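# Load a cartridge into a sealant gun and seat the plunger

## Task

Put the cartridge into the sealant gun so that its front end sits all the way forward in the cup of the gun's front ring, with the nozzle sticking out through that ring. The plunger rod starts pulled back; finish with the plunger's disc touching the cartridge's back end (the trigger is functional and can be used for this). The loaded gun must end up lying on the table itself, not leaning on or resting on any other object. Then declare that you are finished.

## Robot and tools

Robot: two Franka FR3 arms, left_arm and right_arm, each with a Robotiq 140 mm two-finger gripper. left_arm's fingers can fold at a hinge: a part held near the fingertip quarter of the pads is squeezed normally, but deeper toward the palm the fingers may wrap, pull the part in, hold a thin part loosely or squeeze a wide one harder than asked. Pressing its fingertips into a surface folds them easily, so a move can overshoot with little sign of contact. right_arm's fingers are rigid.

Frame: every pose, velocity and offset uses the scene frame. Origin is at table-top height halfway between the nominal arm bases; +z is up, +x points out over the table, and left_arm is on the +y side (image left/right does not match). Calibrated bases: left_arm (-0.011, +0.340, 0) m, right_arm (-0.027, -0.320, 0) m, both nearly unrotated. Gripper axes: fingers point along +z, close along y. end_effector_position is the centre of the closed pads (pads 66 mm long); fingertips reach about 33 mm past it at gaps up to 40 mm, only 9 mm when wide open.

execute_actions(actions, cameras): actions is a list of actions; each action is a table of up to 15 rows, one per 1/30 s step (an action is 0.5 s; a short table repeats its last row). Each row is one list of 20 numbers, all within [-1, 1], covering both arms: left_arm dx, dy, dz, rx, ry, rz, then left_gripper position, force_limit, speed, activate, then the same ten for right_arm and right_gripper. dx..rz are offsets, not poses: measured from that arm's Hand target as it was when the action began, along scene axes; every row in an action counts from that same start, and repeating an offset in a new action moves further. Scale: 1.0 = 0.6 m or 180 degrees. rx, ry, rz form one rotation vector, turning about the Hand target's position. Zeros for all six pose numbers mean no new request for that arm. The controller clips each step to within 70 mm and 16 degrees of the measured pose, so one action may fall short. An empty actions list returns state and images; otherwise images only if cameras asks (names or ["all"]).

Gripper numbers (absolute settings, not offsets): position +1 = fully open (140 mm), about -0.8 = pads touching, -1 = close until blocked. force_limit from -1 (about 14 N) to +1 (58 N) for a slow close; faster speed grips harder. speed -1 about 30 mm/s, 0 about 140, +1 about 250. Both start at +1. activate must stay 0; send 1 only when fault reads 7 or 13 (or a result asks), with nothing against the outside of the fingers, since it cycles the gripper and drops what it holds. To keep a gripper unchanged, resend its last position, force_limit and speed (0 is itself a command). To grip harder while holding, raise force_limit and nudge position -1 to -0.98.

move(target, speed, blend, stop_force, zero, blocking, cameras): straight-line paths toward targets. target is one 20-number row or a list of up to 15 rows, same layout and scale as above; every row's offsets count from the Hand targets at the move's start, not from the previous row. speed is m/s, 0.002 to 2 (default 0.25), one value or one per target. blend in metres rounds corners; 0 stops at each. stop_force 20 to 40 N ends an arm's path when it feels that much push along its travel; aim a few centimetres past the contact and go slowly; don't rely on it while rotating; omit it when backing off a contact; it requires identical finger numbers on every row. zero (only with stop_force) re-zeros the force reading first (default true). blocking=false returns after 0.5 s while the move continues (not allowed with stop_force). Paths do not avoid obstacles or the other arm. The result adds a move: line (done, off_target, moving, held, fault) and limits such as paced or held.

wait(seconds 0 to 3600) lets time pass. stop brakes a running move. zoom_image(camera, region [x0, y0, x1, y1] pixels, at most 504 by 504) enlarges part of the newest image. clear_fault(arm: left_arm or right_arm) clears a torque or force fault already reported. read_manual(section) gives licence text only. finished_scene(scene) ends the scene; use it to declare completion.

Cameras: cam_head_left, cam_head_right, cam_high, cam_low, cam_left_wrist, cam_right_wrist, each 672x504.

Results: end_effector_position (m) and end_effector_quat_wxyz per arm; Hand target (the last commanded, clipped pose that the next offsets start from; the gripper often rests a little short of it, so send the remaining gap as an offset); Tool commands; gripper object_status (0 moving, 1 blocked while opening, 2 blocked while closing = holding, 3 reached position or pads met), position_measured in counts (3 open, 139 about 60 mm, 230 pads meeting), fault; joint torques, external joint torques and flange force (noisy, include held weight).

Avoid: any arm stopping. A torque fault happens at contact torque 85 N m on the big joints or 11 N m on the wrist joints, at joint range ends, or at overspeed; a force fault at 85 N of outside force (held weight counts). A pressed arm keeps pressing until commanded back past its gripper. Don't let grippers or arms collide or close one gripper on the other's fingers. Don't drop or fling parts, slam, or push hard; don't squeeze hard on a part still resting on something. Anything off the table fails the task. Long loads or stretched arms heat motors (MOTOR HOT, then a 30 to 60 s stop). Thinking time runs the clock.

Each tool is called after "Call:" as a command line: name --argument value for each argument, lists and objects as JSON in quotes; but a table of rows of numbers goes row by row, as --pt "numbers of a row", without its own name.

## Session

Call:
execute_actions --actions '[]'

Scene clock: 0.00 s.
left_arm: end_effector_position=(+0.5673, +0.2184, +0.2931) position_measured=3 object_status=3 fault=0 end_effector_quat_wxyz=(-0.318, +0.839, -0.395, +0.196) | right_arm: end_effector_position=(+0.3511, -0.3003, +0.1582) position_measured=3 object_status=3 fault=0 end_effector_quat_wxyz=(+0.094, +0.983, -0.150, -0.045)
Joint positions: left_arm=[-0.313 -0.207 -0.155 -2.334 0.918 2.353 -1.728] | right_arm=[0.133 -0.305 -0.004 -2.551 -0.176 2.095 -1.008]
Joint velocities: within noise
Joint torques (N m): no reading
External joint torques (N m): no reading
Flange force (N): no reading
Hand target: left_arm +0.5673, +0.2184, +0.2931; -0.318, +0.839, -0.395, +0.196 | right_arm +0.3511, -0.3003, +0.1582; +0.094, +0.983, -0.150, -0.045
Tool commands: left_gripper/position=+1.0 left_gripper/force_limit=+1.0 left_gripper/speed=+1.0 left_gripper/activate=+0.0 right_gripper/position=+1.0 right_gripper/force_limit=+1.0 right_gripper/speed=+1.0 right_gripper/activate=+0.0

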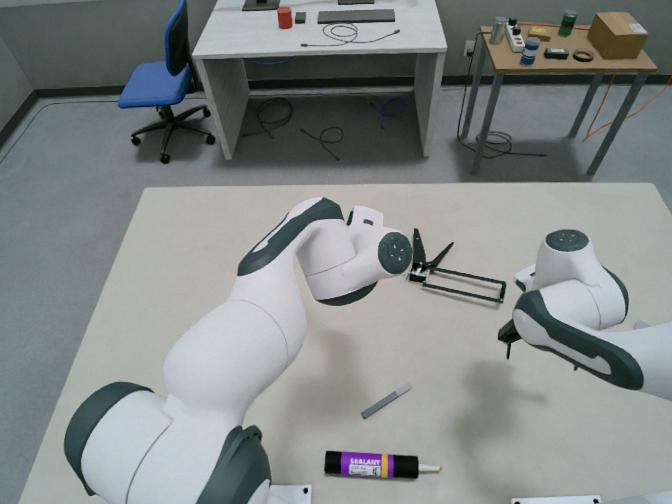

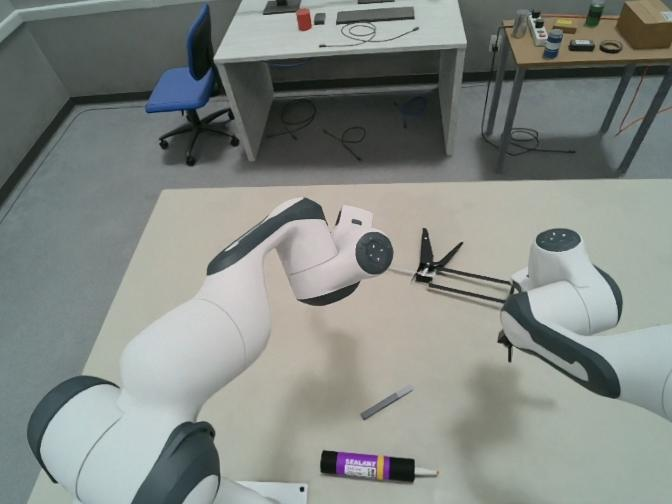

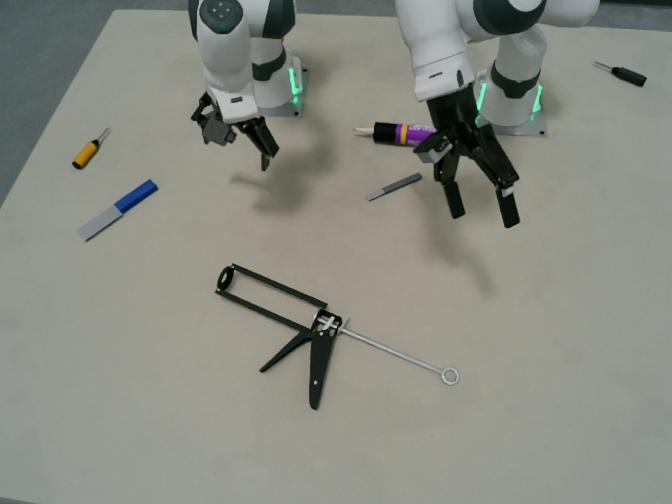

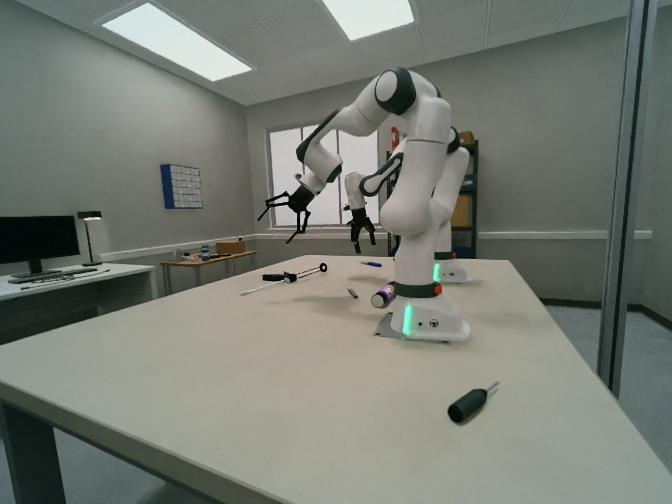

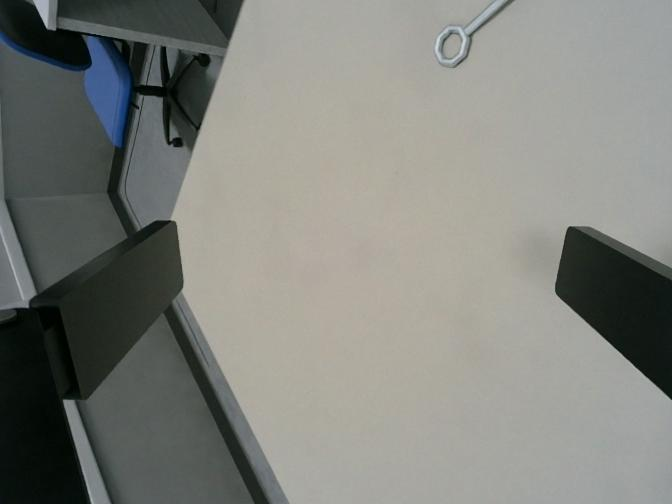

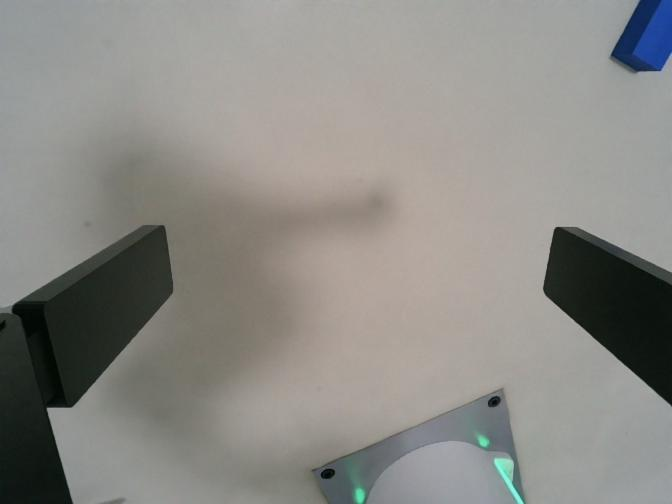

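Call:
zoom_image --camera "cam_high" --region '[200, 240, 480, 420]'

Call:
zoom_image --camera "cam_head_left" --region '[300, 200, 540, 504]'

Call:
zoom_image --camera "cam_high" --region '[330, 100, 480, 210]'

Call:
zoom_image --camera "cam_low" --region '[220, 230, 460, 350]'

Scaled by 1.800 from the camera's image (finer frame: 960x720).

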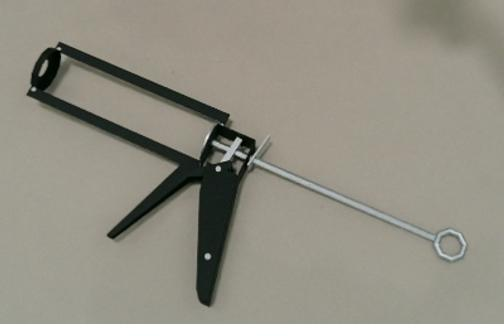

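Scaled by 1.658 from the camera's image (finer frame: 960x720).

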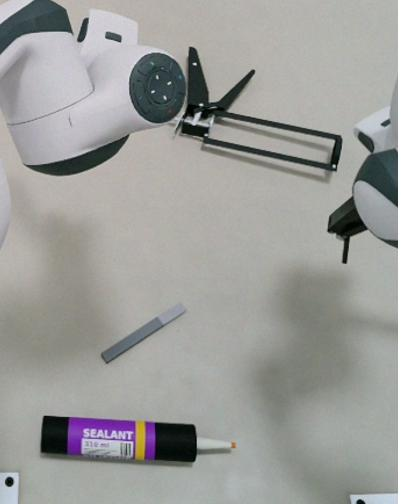

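Scaled by 3.360 from the camera's image (finer frame: 960x720).

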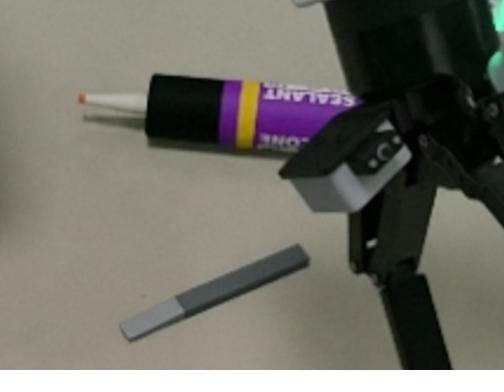

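Scaled by 2.100 from the camera's image (finer frame: 960x720).

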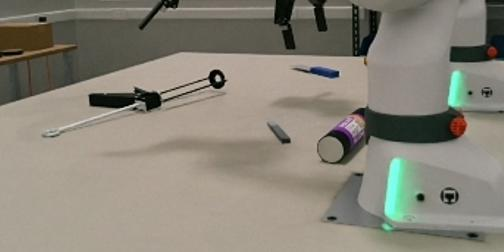

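Call:
move --target '[0.221,0.17,0.12,-0.0166,0.254,-0.3102,1,1,1,0,0,0,0,0,0,0,1,1,1,0]' --cameras '["all"]'

Scene clock: 9.73 s.
left_arm: end_effector_position=(+0.7005, +0.3205, +0.3664) position_measured=3 object_status=3 fault=0 end_effector_quat_wxyz=(+0.002, -0.582, +0.813, +0.000) | right_arm: end_effector_position=(+0.3511, -0.3003, +0.1582) position_measured=3 object_status=3 fault=0 end_effector_quat_wxyz=(+0.094, +0.983, -0.150, -0.045)
Joint positions: left_arm=[-0.118 0.688 0.126 -0.678 -0.08 1.367 0.327] | right_arm=[0.133 -0.305 -0.004 -2.551 -0.176 2.095 -1.008]
Joint velocities: left_arm=[-0.001 -0.001 -0.002 0 0.002 -0.004 0.003] | right_arm=[within noise]
Joint torques (N m): left_arm=[0.32 -47.46 2.31 22.45 0.65 2.06 0.12] | right_arm=[0.13 -20.57 -1 23.31 0.55 2.26 0.03]
External joint torques (N m): left_arm=[0.42 2.72 0.37 0.23 -0.07 -0.49 0.12] | right_arm=[0.14 -0.8 -0.8 0.62 0.03 0.07 0.01]
Flange force (N): left_arm=[0.0 0.0 0.0] | right_arm=[-0.3 1.4 -1.6]
Hand target: left_arm +0.6999, +0.3204, +0.3651; +0.000, -0.579, +0.815, +0.000 | right_arm +0.3511, -0.3003, +0.1582; +0.094, +0.983, -0.150, -0.045
Off the commanded pose: left_arm 0.001 m, 0 deg | right_arm 0.000 m, 0 deg.
move: done; limits=paced
cam_left_wrist: T_world_to_cam=[[-0.9491, 0.31437, -0.01945, 0.58548], [0.28667, 0.88775, 0.36016, -0.61881], [0.1305, 0.33625, -0.93269, 0.2855]] pos_world=[0.69581, 0.26929, 0.50054]

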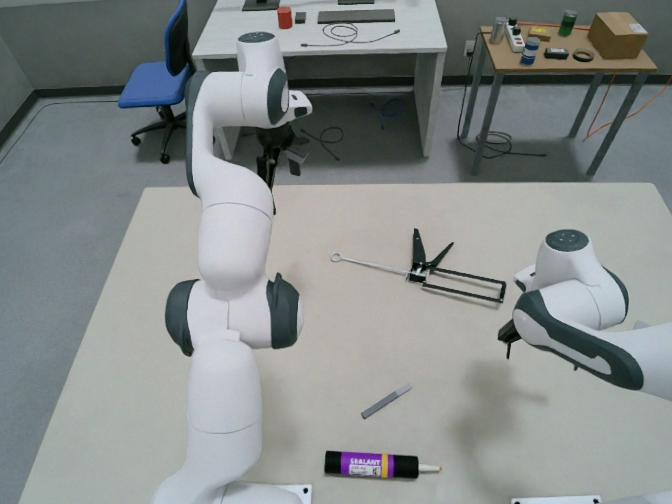

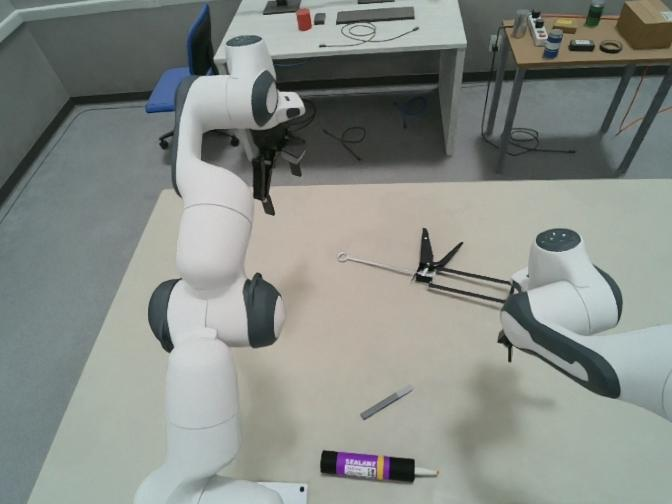

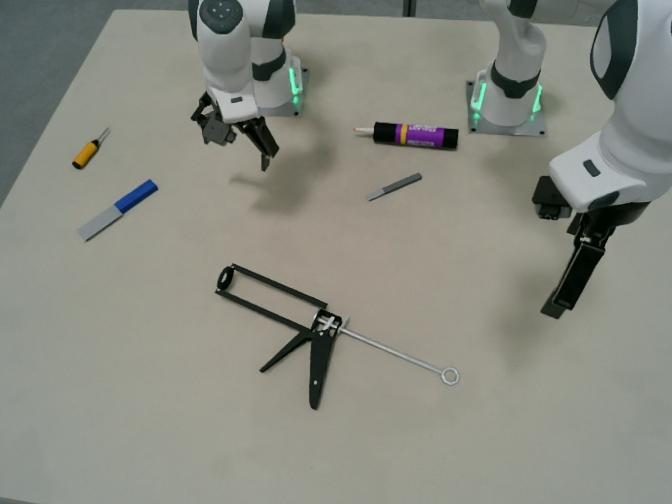

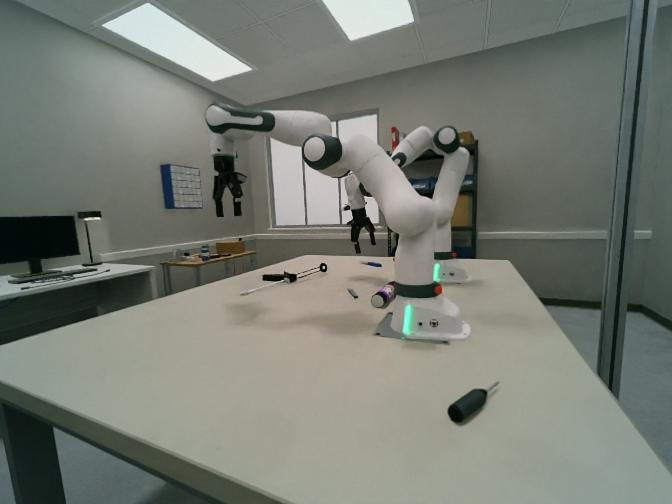

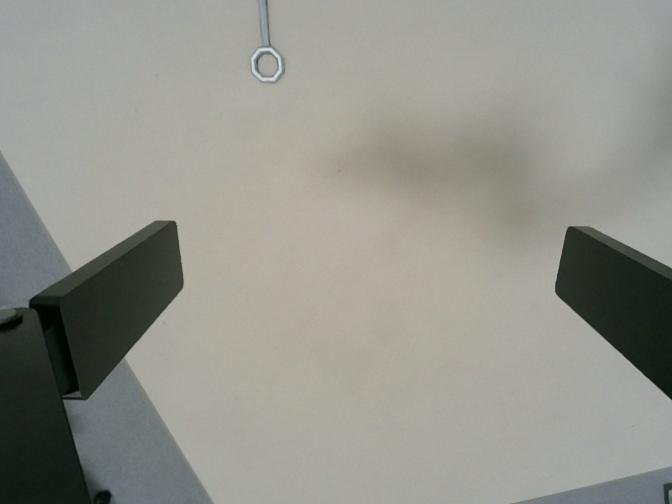

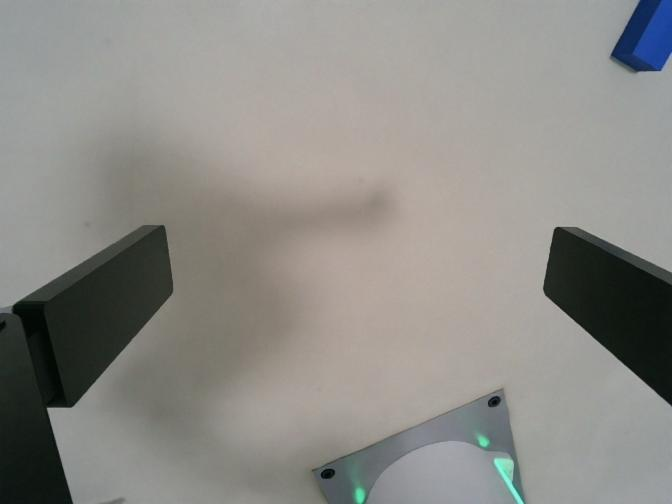

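Call:
move --target '[0,0,0,0,0,0,1,1,1,0,0.45,0.2,0.28,0.0126,-0.0732,-0.509,1,1,1,0]' --cameras '["cam_high","cam_right_wrist","cam_head_left"]'

Scene clock: 15.03 s.
left_arm: end_effector_position=(+0.7003, +0.3205, +0.3664) position_measured=3 object_status=3 fault=0 end_effector_quat_wxyz=(+0.002, -0.581, +0.814, +0.000) | right_arm: end_effector_position=(+0.6224, -0.1812, +0.3281) position_measured=3 object_status=3 fault=0 end_effector_quat_wxyz=(+0.002, -0.581, +0.814, -0.003)
Joint positions: left_arm=[-0.118 0.688 0.126 -0.678 -0.08 1.366 0.328] | right_arm=[0.19 0.342 -0.01 -1.331 0 1.679 0.541]
Joint velocities: left_arm=[within noise] | right_arm=[0.001 0 -0.002 -0.001 0.002 0 0.005]
Joint torques (N m): left_arm=[0.25 -47.7 2.5 22.11 0.65 2.13 0.1] | right_arm=[0.42 -44.75 -0.58 25.73 1.29 2.38 0.24]
External joint torques (N m): left_arm=[0.15 2.47 0.47 -0.08 -0.08 -0.41 0.1] | right_arm=[0.5 -0.92 -0.7 1.06 0.55 -0.18 0.24]
Flange force (N): left_arm=[0.0 0.0 0.0] | right_arm=[-1.9 -2.3 -3.5]
Hand target: left_arm +0.6999, +0.3204, +0.3651; +0.000, -0.579, +0.815, +0.000 | right_arm +0.6211, -0.1803, +0.3262; +0.000, -0.578, +0.816, +0.000
Off the commanded pose: left_arm 0.001 m, 0 deg | right_arm 0.002 m, 1 deg.
move: done
cam_right_wrist: T_world_to_cam=[[-0.94991, 0.31251, 0.00104, 0.65841], [0.29583, 0.89812, 0.32536, -0.11803], [0.10074, 0.30937, -0.94559, 0.44049]] pos_world=[0.61598, -0.23603, 0.45424]
Images, in order (width x height): cam_head_left 672x504, cam_high 672x504, cam_right_wrist 672x504.

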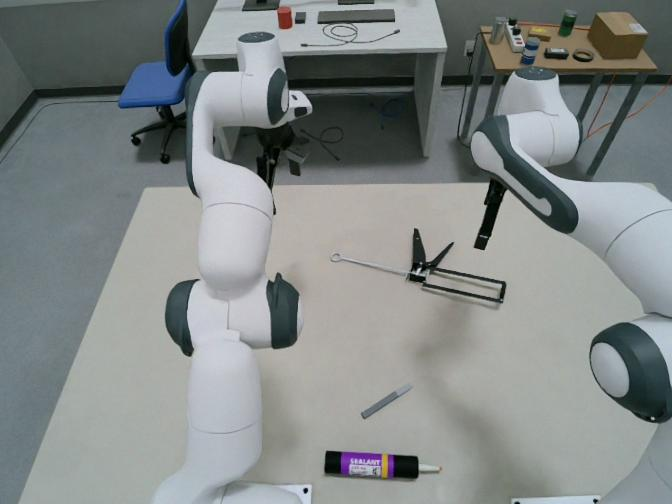

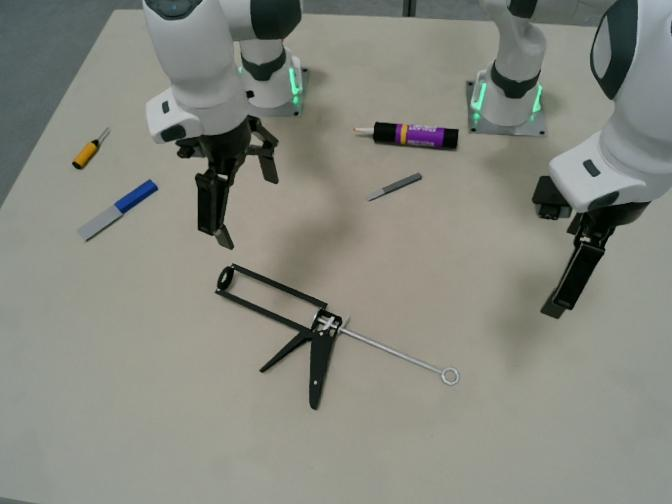

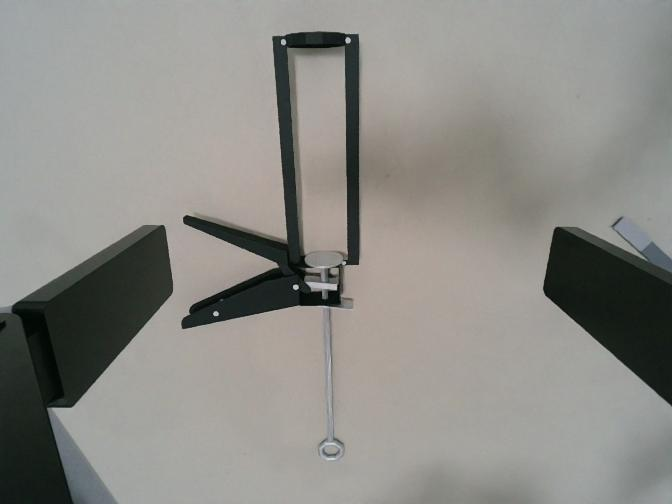

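Call:
zoom_image --camera "cam_right_wrist" --region '[170, 10, 420, 200]'

Call:
zoom_image --camera "cam_right_wrist" --region '[170, 190, 420, 380]'

Scaled by 2.016 from the camera's image (finer frame: 960x720).

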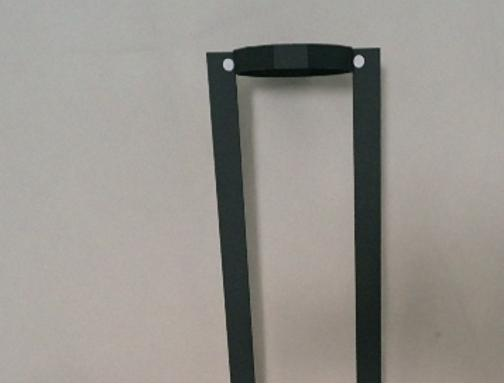

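Scaled by 2.016 from the camera's image (finer frame: 960x720).

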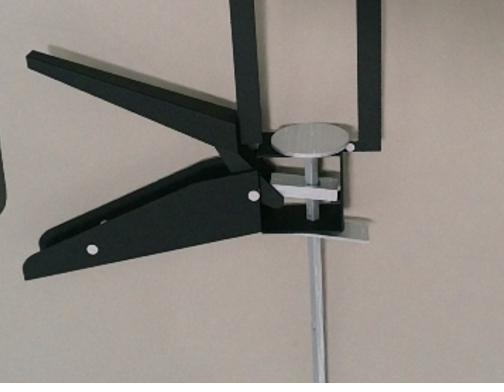

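Call:
move --target '[0,0,0,0,0,0,1,1,1,0,-0.802,0.40,-0.043,0,0,0.1,1,1,1,0]' --cameras '["cam_high","cam_right_wrist","cam_head_left"]'

Scene clock: 21.27 s.
left_arm: end_effector_position=(+0.7003, +0.3205, +0.3664) position_measured=3 object_status=3 fault=0 end_effector_quat_wxyz=(+0.002, -0.581, +0.814, +0.000) | right_arm: end_effector_position=(+0.1412, +0.0600, +0.2997) position_measured=3 object_status=3 fault=0 end_effector_quat_wxyz=(-0.001, +0.702, -0.712, +0.001)
Joint positions: left_arm=[-0.118 0.688 0.126 -0.678 -0.08 1.366 0.328] | right_arm=[0.544 -0.519 0.487 -2.317 0.241 1.842 0.955]
Joint velocities: left_arm=[within noise] | right_arm=[0 -0.001 0 0.001 0 0.001 0.006]
Joint torques (N m): left_arm=[0.2 -47.77 2.53 22.09 0.66 2.12 0.16] | right_arm=[-0.39 -12.28 -7.61 25.15 1.29 2.32 0.18]
External joint torques (N m): left_arm=[0.27 2.55 0.56 -0.21 -0.07 -0.43 0.16] | right_arm=[-0.28 -1.23 -0.23 0.95 0.56 -0.18 0.18]
Flange force (N): left_arm=[0.0 0.0 0.0] | right_arm=[1.6 1.5 -3.0]
Hand target: left_arm +0.6999, +0.3204, +0.3651; +0.000, -0.579, +0.815, +0.000 | right_arm +0.1399, +0.0597, +0.3004; +0.000, +0.699, -0.715, +0.000
Off the commanded pose: left_arm 0.001 m, 0 deg | right_arm 0.002 m, 0 deg.
move: done
cam_right_wrist: T_world_to_cam=[[-0.99998, 0.00296, 0.00586, 0.1502], [0.0047, 0.9458, 0.32473, -0.14456], [-0.00458, 0.32475, -0.94579, 0.40142]] pos_world=[0.15272, 0.00592, 0.42572]
Images, in order (width x height): cam_head_left 672x504, cam_high 672x504, cam_right_wrist 672x504.

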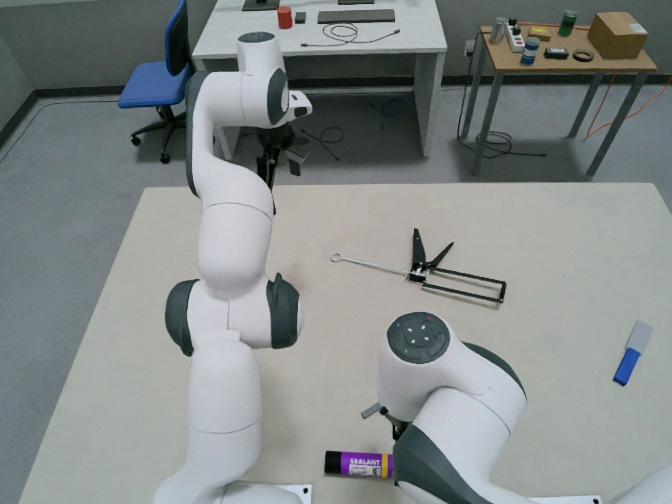

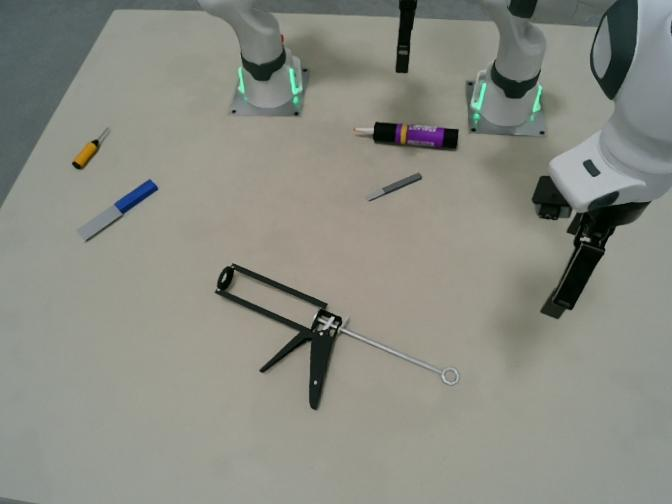

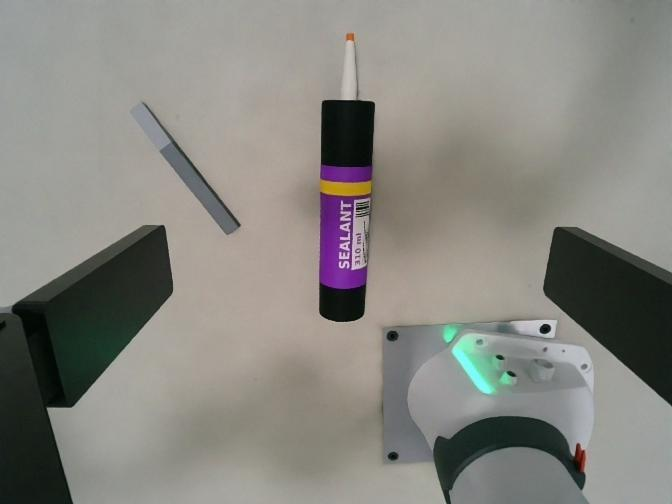

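Call:
move --pt "0 0 0 0 0 0 1 1 1 0 0.1335 0.092 -0.30 0 0 0 -1 -1 1 0" --pt "0 0 0 0 0 0 1 1 1 0 0.1335 0.092 -0.37 0 0 0 -1 -1 1 0" --cameras '["cam_right_wrist"]'

Call:
move --target '[0,0,0,0,0,0,1,1,1,0,0,0,-0.13,0,0,0,-1,-1,1,0]' --speed 0.02 --stop_force 20

Scene clock: 26.60 s.
left_arm: end_effector_position=(+0.7003, +0.3205, +0.3664) position_measured=3 object_status=3 fault=0 end_effector_quat_wxyz=(+0.002, -0.581, +0.814, +0.000) | right_arm: end_effector_position=(+0.2194, +0.1139, +0.0790) position_measured=235 object_status=3 fault=0 end_effector_quat_wxyz=(+0.001, +0.701, -0.714, +0.000)
Joint positions: left_arm=[-0.118 0.688 0.126 -0.678 -0.08 1.366 0.328] | right_arm=[0.432 0.086 0.589 -2.383 -0.074 2.45 1.127]
Joint velocities: left_arm=[within noise] | right_arm=[0 -0.001 0 0 -0.002 0.001 0.007]
Joint torques (N m): left_arm=[0.16 -47.78 2.49 22.08 0.65 2.13 0.18] | right_arm=[0.48 -25.89 0.37 21.64 0.03 2.69 0.22]
External joint torques (N m): left_arm=[0.23 2.5 0.51 -0.19 -0.07 -0.42 0.18] | right_arm=[0.46 0.08 -1.13 0.87 -0.46 0.21 0.22]
Flange force (N): left_arm=[0.0 0.0 0.0] | right_arm=[-4.7 -2.4 2.3]
Hand target: left_arm +0.6999, +0.3204, +0.3651; +0.000, -0.579, +0.815, +0.000 | right_arm +0.2200, +0.1149, +0.0784; +0.000, +0.699, -0.715, +0.000
Off the commanded pose: left_arm 0.001 m, 0 deg | right_arm 0.001 m, 0 deg.
move: done
cam_right_wrist: T_world_to_cam=[[-0.99993, 0.0065, 0.00972, 0.22879], [0.0093, 0.94636, 0.32299, -0.12515], [-0.0071, 0.32306, -0.94635, 0.17628]] pos_world=[0.23119, 0.06, 0.20502]

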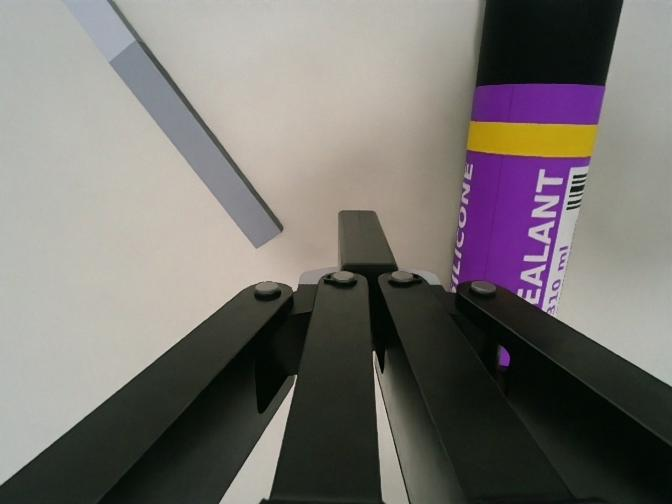

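Scene clock: 30.20 s.
left_arm: end_effector_position=(+0.7003, +0.3205, +0.3664) position_measured=3 object_status=3 fault=0 end_effector_quat_wxyz=(+0.002, -0.581, +0.814, +0.000) | right_arm: end_effector_position=(+0.2196, +0.1140, +0.0344) position_measured=235 object_status=3 fault=0 end_effector_quat_wxyz=(+0.001, +0.701, -0.713, +0.003)
Joint positions: left_arm=[-0.118 0.688 0.126 -0.678 -0.08 1.366 0.328] | right_arm=[0.469 0.199 0.542 -2.394 -0.193 2.552 1.212]
Joint torques (N m): left_arm=[0.19 -47.79 2.46 22.06 0.65 2.13 0.12] | right_arm=[0.11 -21.92 0.43 18.55 -0.38 5.05 0.25]
External joint torques (N m): left_arm=[0.37 2.68 0.53 -0.3 -0.07 -0.43 0.12] | right_arm=[0.14 6.61 -2.73 -0.42 -0.82 2.59 0.25]
Flange force (N): left_arm=[0.0 0.0 0.0] | right_arm=[-14.4 -8.1 28.9]
Hand target: left_arm +0.6999, +0.3204, +0.3651; +0.000, -0.579, +0.815, +0.000 | right_arm +0.2199, +0.1149, +0.0300; +0.000, +0.699, -0.715, +0.000 (not the last commanded pose)
Off the commanded pose: left_arm 0.001 m, 0 deg | right_arm 0.034 m, 0 deg.
move: contact (right_arm)

Call:
move --pt "0 0 0 0 0 0 1 1 1 0 0 0 0.21 0 0 0 -1 -1 1 0" --pt "0 0 0 0 0 0 1 1 1 0 -0.1315 0.001 0.21 0 0 0 0.43 0 1 0" --cameras '["cam_right_wrist"]'

Scene clock: 40.37 s.
left_arm: end_effector_position=(+0.7003, +0.3205, +0.3664) position_measured=3 object_status=3 fault=0 end_effector_quat_wxyz=(+0.002, -0.581, +0.814, +0.000) | right_arm: end_effector_position=(+0.1411, +0.1155, +0.1555) position_measured=75 object_status=0 fault=0 end_effector_quat_wxyz=(+0.001, +0.702, -0.712, +0.001)
Joint positions: left_arm=[-0.118 0.688 0.126 -0.678 -0.08 1.366 0.328] | right_arm=[0.525 -0.194 0.639 -2.423 0.148 2.26 1.106]
Joint torques (N m): left_arm=[0.21 -47.74 2.52 22.07 0.65 2.12 0.12] | right_arm=[0.09 -19.48 -4.22 22.96 1.07 2.55 0.21]
External joint torques (N m): left_arm=[0.46 2.59 0.63 -0.23 -0.06 -0.44 0.12] | right_arm=[0.06 -1.08 -0.81 0.11 0.47 0.05 0.21]
Flange force (N): left_arm=[0.0 0.0 0.0] | right_arm=[4.7 1.5 -2.8]
Hand target: left_arm +0.6999, +0.3204, +0.3651; +0.000, -0.579, +0.815, +0.000 | right_arm +0.1410, +0.1155, +0.1560; +0.000, +0.699, -0.715, +0.000
Off the commanded pose: left_arm 0.001 m, 0 deg | right_arm 0.001 m, 0 deg.
move: done
cam_right_wrist: T_world_to_cam=[[-0.99996, 0.00282, 0.00813, 0.15034], [0.0053, 0.94625, 0.3234, -0.15015], [-0.00679, 0.32343, -0.94623, 0.24749]] pos_world=[0.1528, 0.06161, 0.28152]

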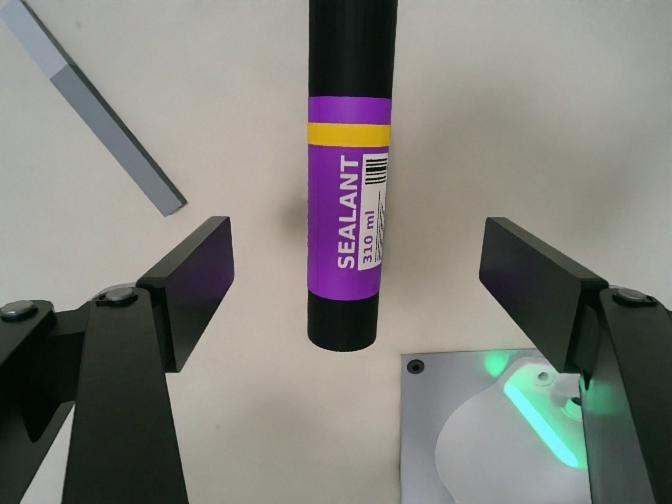

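Call:
move --target '[0,0,0,0,0,0,1,1,1,0,0.0037,0,-0.1717,0,0,0,0.43,0,1,0]' --cameras '["cam_right_wrist"]'

Call:
move --target '[0,0,0,0,0,0,1,1,1,0,0,0,0,0,0,0,-1,0,-1,0]' --cameras '["cam_right_wrist","cam_head_left"]'

Scene clock: 43.00 s.
left_arm: end_effector_position=(+0.7003, +0.3205, +0.3664) position_measured=3 object_status=3 fault=0 end_effector_quat_wxyz=(+0.002, -0.581, +0.814, +0.000) | right_arm: end_effector_position=(+0.1430, +0.1143, +0.0534) position_measured=75 object_status=3 fault=0 end_effector_quat_wxyz=(+0.001, +0.701, -0.714, +0.000)
Joint positions: left_arm=[-0.118 0.688 0.126 -0.678 -0.08 1.366 0.328] | right_arm=[0.504 0.058 0.656 -2.504 -0.062 2.546 1.261]
Joint velocities: left_arm=[within noise] | right_arm=[0 0 -0.001 0.001 0.001 0.001 0.007]
Joint torques (N m): left_arm=[0.18 -47.76 2.44 22.08 0.67 2.13 0.09] | right_arm=[0.54 -22.58 -0.1 20.3 -0.03 2.75 0.22]
External joint torques (N m): left_arm=[0.38 2.97 0.52 -0.42 -0.05 -0.45 0.09] | right_arm=[0.44 0.17 -1.23 0.87 -0.46 0.28 0.22]
Flange force (N): left_arm=[0.0 0.0 0.0] | right_arm=[-5.6 -2.2 3.9]
Hand target: left_arm +0.6999, +0.3204, +0.3651; +0.000, -0.579, +0.815, +0.000 | right_arm +0.1433, +0.1155, +0.0530; +0.000, +0.699, -0.715, +0.000
Off the commanded pose: left_arm 0.001 m, 0 deg | right_arm 0.001 m, 0 deg.
move: done
cam_right_wrist: T_world_to_cam=[[-0.99993, 0.00651, 0.00972, 0.15264], [0.00929, 0.94643, 0.32278, -0.11654], [-0.0071, 0.32285, -0.94642, 0.1515]] pos_world=[0.15479, 0.06039, 0.17952]

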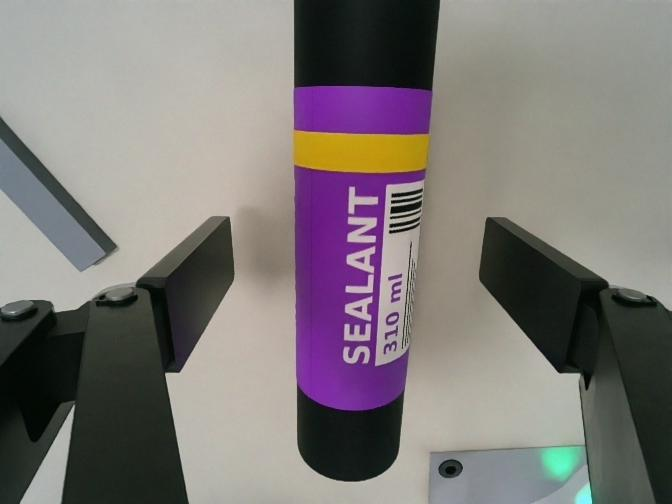

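Scene clock: 45.23 s.
left_arm: end_effector_position=(+0.7003, +0.3205, +0.3664) position_measured=3 object_status=3 fault=0 end_effector_quat_wxyz=(+0.002, -0.581, +0.814, +0.000) | right_arm: end_effector_position=(+0.1432, +0.1147, +0.0536) position_measured=159 object_status=0 fault=0 end_effector_quat_wxyz=(+0.001, +0.700, -0.714, +0.000)
Joint positions: left_arm=[-0.118 0.688 0.126 -0.678 -0.08 1.366 0.328] | right_arm=[0.504 0.058 0.656 -2.503 -0.062 2.546 1.263]
Joint torques (N m): left_arm=[0.19 -47.73 2.5 22.05 0.66 2.12 0.13] | right_arm=[0.12 -22.43 0.26 19.9 0.01 2.76 0.22]
External joint torques (N m): left_arm=[-0.01 2.75 0.4 -0.3 -0.09 -0.44 0.13] | right_arm=[0.08 0.31 -0.82 0.46 -0.43 0.28 0.22]
Flange force (N): left_arm=[0.0 0.0 0.0] | right_arm=[-4.3 -1.7 4.1]
Hand target: left_arm +0.6999, +0.3204, +0.3651; +0.000, -0.579, +0.815, +0.000 | right_arm +0.1432, +0.1155, +0.0530; +0.000, +0.699, -0.715, +0.000
Off the commanded pose: left_arm 0.001 m, 0 deg | right_arm 0.001 m, 0 deg.
move: done
cam_right_wrist: T_world_to_cam=[[-0.99992, 0.00831, 0.00939, 0.15258], [0.0109, 0.94621, 0.32338, -0.11723], [-0.0062, 0.32345, -0.94622, 0.15138]] pos_world=[0.15478, 0.06069, 0.17972]
Images, in order (width x height): cam_head_left 672x504, cam_right_wrist 672x504.

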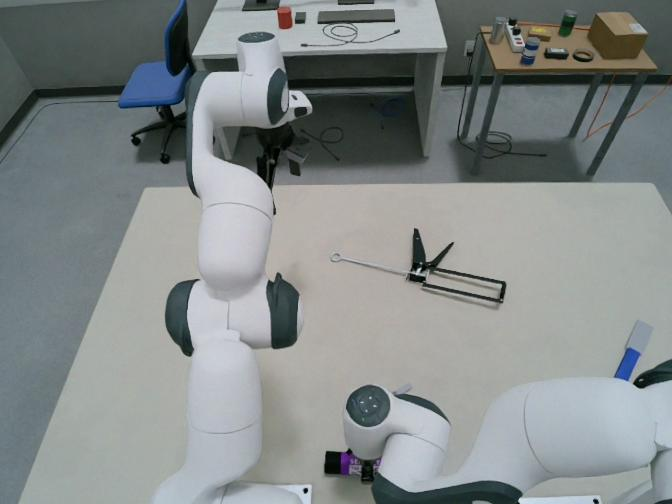

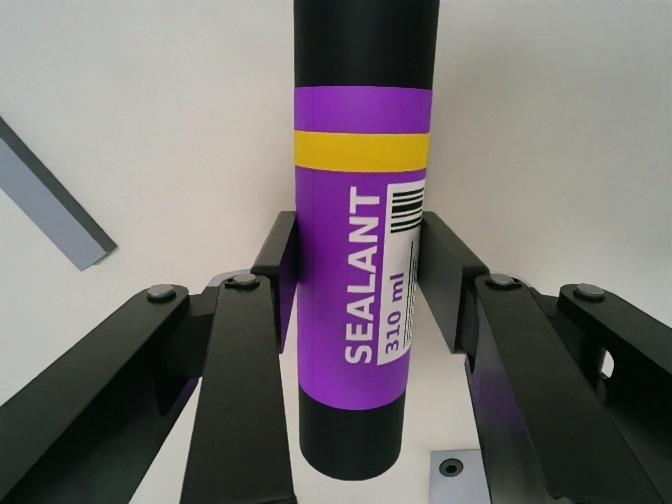

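Call:
wait --seconds 1

Call:
move --target '[0,0,0,0,0,0,1,1,1,0,0,0,0.25,0,0,0,-1,0,-1,0]' --speed 0.12 --cameras '["all"]'

Scene clock: 46.53 s.
left_arm: end_effector_position=(+0.7003, +0.3205, +0.3664) position_measured=3 object_status=3 fault=0 end_effector_quat_wxyz=(+0.002, -0.581, +0.814, +0.000) | right_arm: end_effector_position=(+0.1432, +0.1147, +0.0536) position_measured=159 object_status=2 fault=0 end_effector_quat_wxyz=(+0.001, +0.700, -0.714, +0.000)
Joint positions: left_arm=[-0.118 0.688 0.126 -0.678 -0.08 1.366 0.328] | right_arm=[0.504 0.058 0.656 -2.503 -0.062 2.546 1.263]
Joint torques (N m): left_arm=[0.2 -47.76 2.49 22.07 0.66 2.12 0.13] | right_arm=[0.16 -22.43 0.23 19.92 0.02 2.74 0.23]
External joint torques (N m): left_arm=[0.19 2.66 0.48 -0.26 -0.08 -0.43 0.13] | right_arm=[0.22 0.19 -0.75 0.55 -0.43 0.28 0.23]
Flange force (N): left_arm=[0.0 0.0 0.0] | right_arm=[-4.3 -1.5 3.7]
Hand target: left_arm +0.6999, +0.3204, +0.3651; +0.000, -0.579, +0.815, +0.000 | right_arm +0.1432, +0.1155, +0.0530; +0.000, +0.699, -0.715, +0.000
Tool commands: left_gripper/position=+1.0 left_gripper/force_limit=+1.0 left_gripper/speed=+1.0 left_gripper/activate=+0.0 right_gripper/position=-1.0 right_gripper/force_limit=+0.0 right_gripper/speed=-1.0 right_gripper/activate=+0.0
Off the commanded pose: left_arm 0.001 m, 0 deg | right_arm 0.001 m, 0 deg.
wait: 1.00 s; at rest from the start

Scene clock: 48.60 s.
left_arm: end_effector_position=(+0.7003, +0.3205, +0.3664) position_measured=3 object_status=3 fault=0 end_effector_quat_wxyz=(+0.002, -0.581, +0.814, +0.000) | right_arm: end_effector_position=(+0.1433, +0.1143, +0.2003) position_measured=159 object_status=2 fault=0 end_effector_quat_wxyz=(+0.002, +0.697, -0.717, +0.001)
Joint positions: left_arm=[-0.118 0.688 0.126 -0.678 -0.08 1.366 0.328] | right_arm=[0.55 -0.26 0.591 -2.359 0.169 2.131 1.095]
Joint velocities: left_arm=[within noise] | right_arm=[0.001 -0.001 0 0.001 0 -0.003 -0.006]
Joint torques (N m): left_arm=[0.24 -47.73 2.5 22.06 0.66 2.14 0.16] | right_arm=[0.7 -19.51 -5.85 26.11 1.05 2.67 -0.06]
External joint torques (N m): left_arm=[0.05 2.49 0.41 -0.15 -0.09 -0.41 0.17] | right_arm=[0.74 -1.85 -1.41 2.41 0.4 0.19 -0.06]
Flange force (N): left_arm=[0.0 0.0 0.0] | right_arm=[1.9 0.1 -6.7]
Hand target: left_arm +0.6999, +0.3204, +0.3651; +0.000, -0.579, +0.815, +0.000 | right_arm +0.1432, +0.1155, +0.2030; +0.000, +0.699, -0.715, +0.000
Off the commanded pose: left_arm 0.001 m, 0 deg | right_arm 0.003 m, 0 deg.
move: done
cam_left_wrist: T_world_to_cam=[[-0.94887, 0.31511, -0.0189, 0.58475], [0.28757, 0.88753, 0.35999, -0.61922], [0.13021, 0.33614, -0.93277, 0.28569]] pos_world=[0.69572, 0.26929, 0.50044]
cam_right_wrist: T_world_to_cam=[[-0.99981, 0.0169, 0.00934, 0.15036], [0.01901, 0.94682, 0.32119, -0.16505], [-0.00342, 0.32131, -0.94697, 0.29031]] pos_world=[0.15447, 0.06046, 0.32652]

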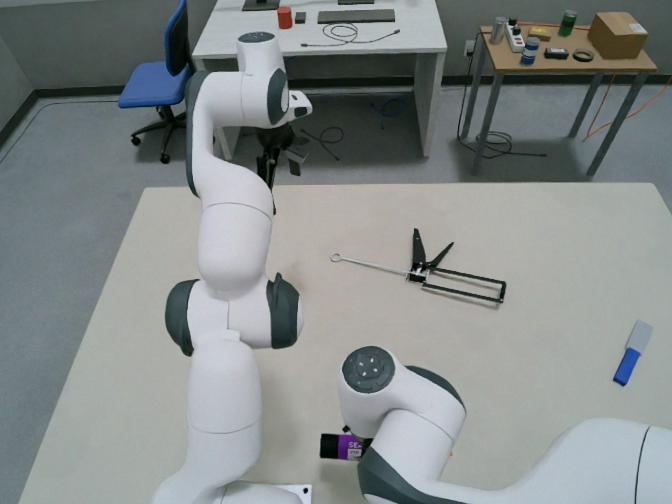

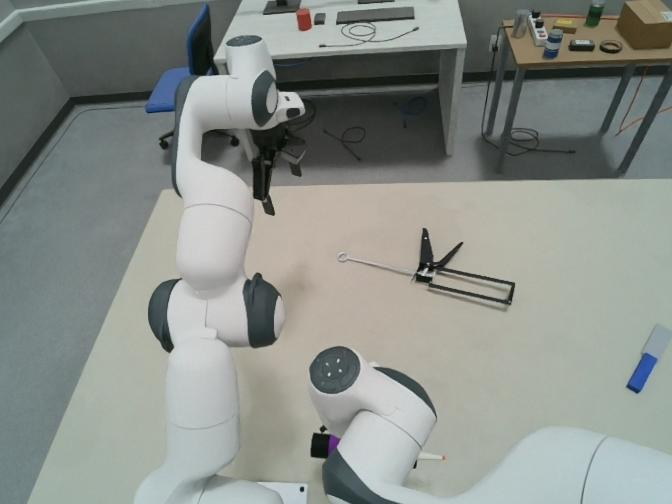

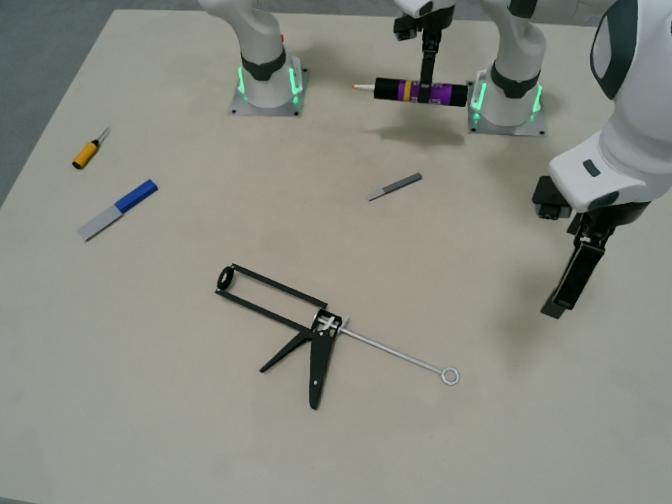

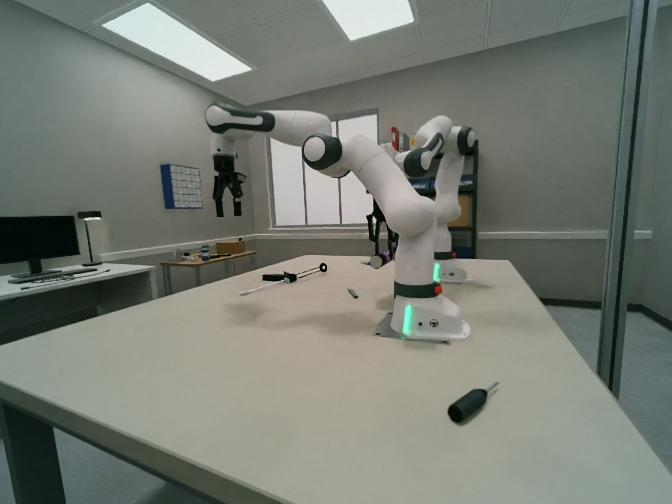

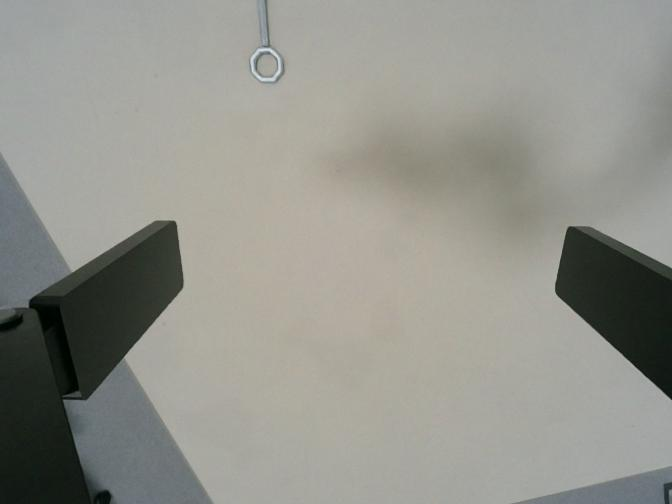

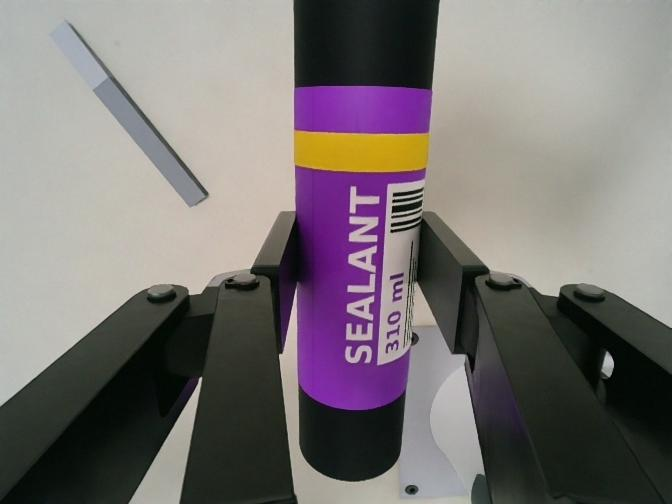

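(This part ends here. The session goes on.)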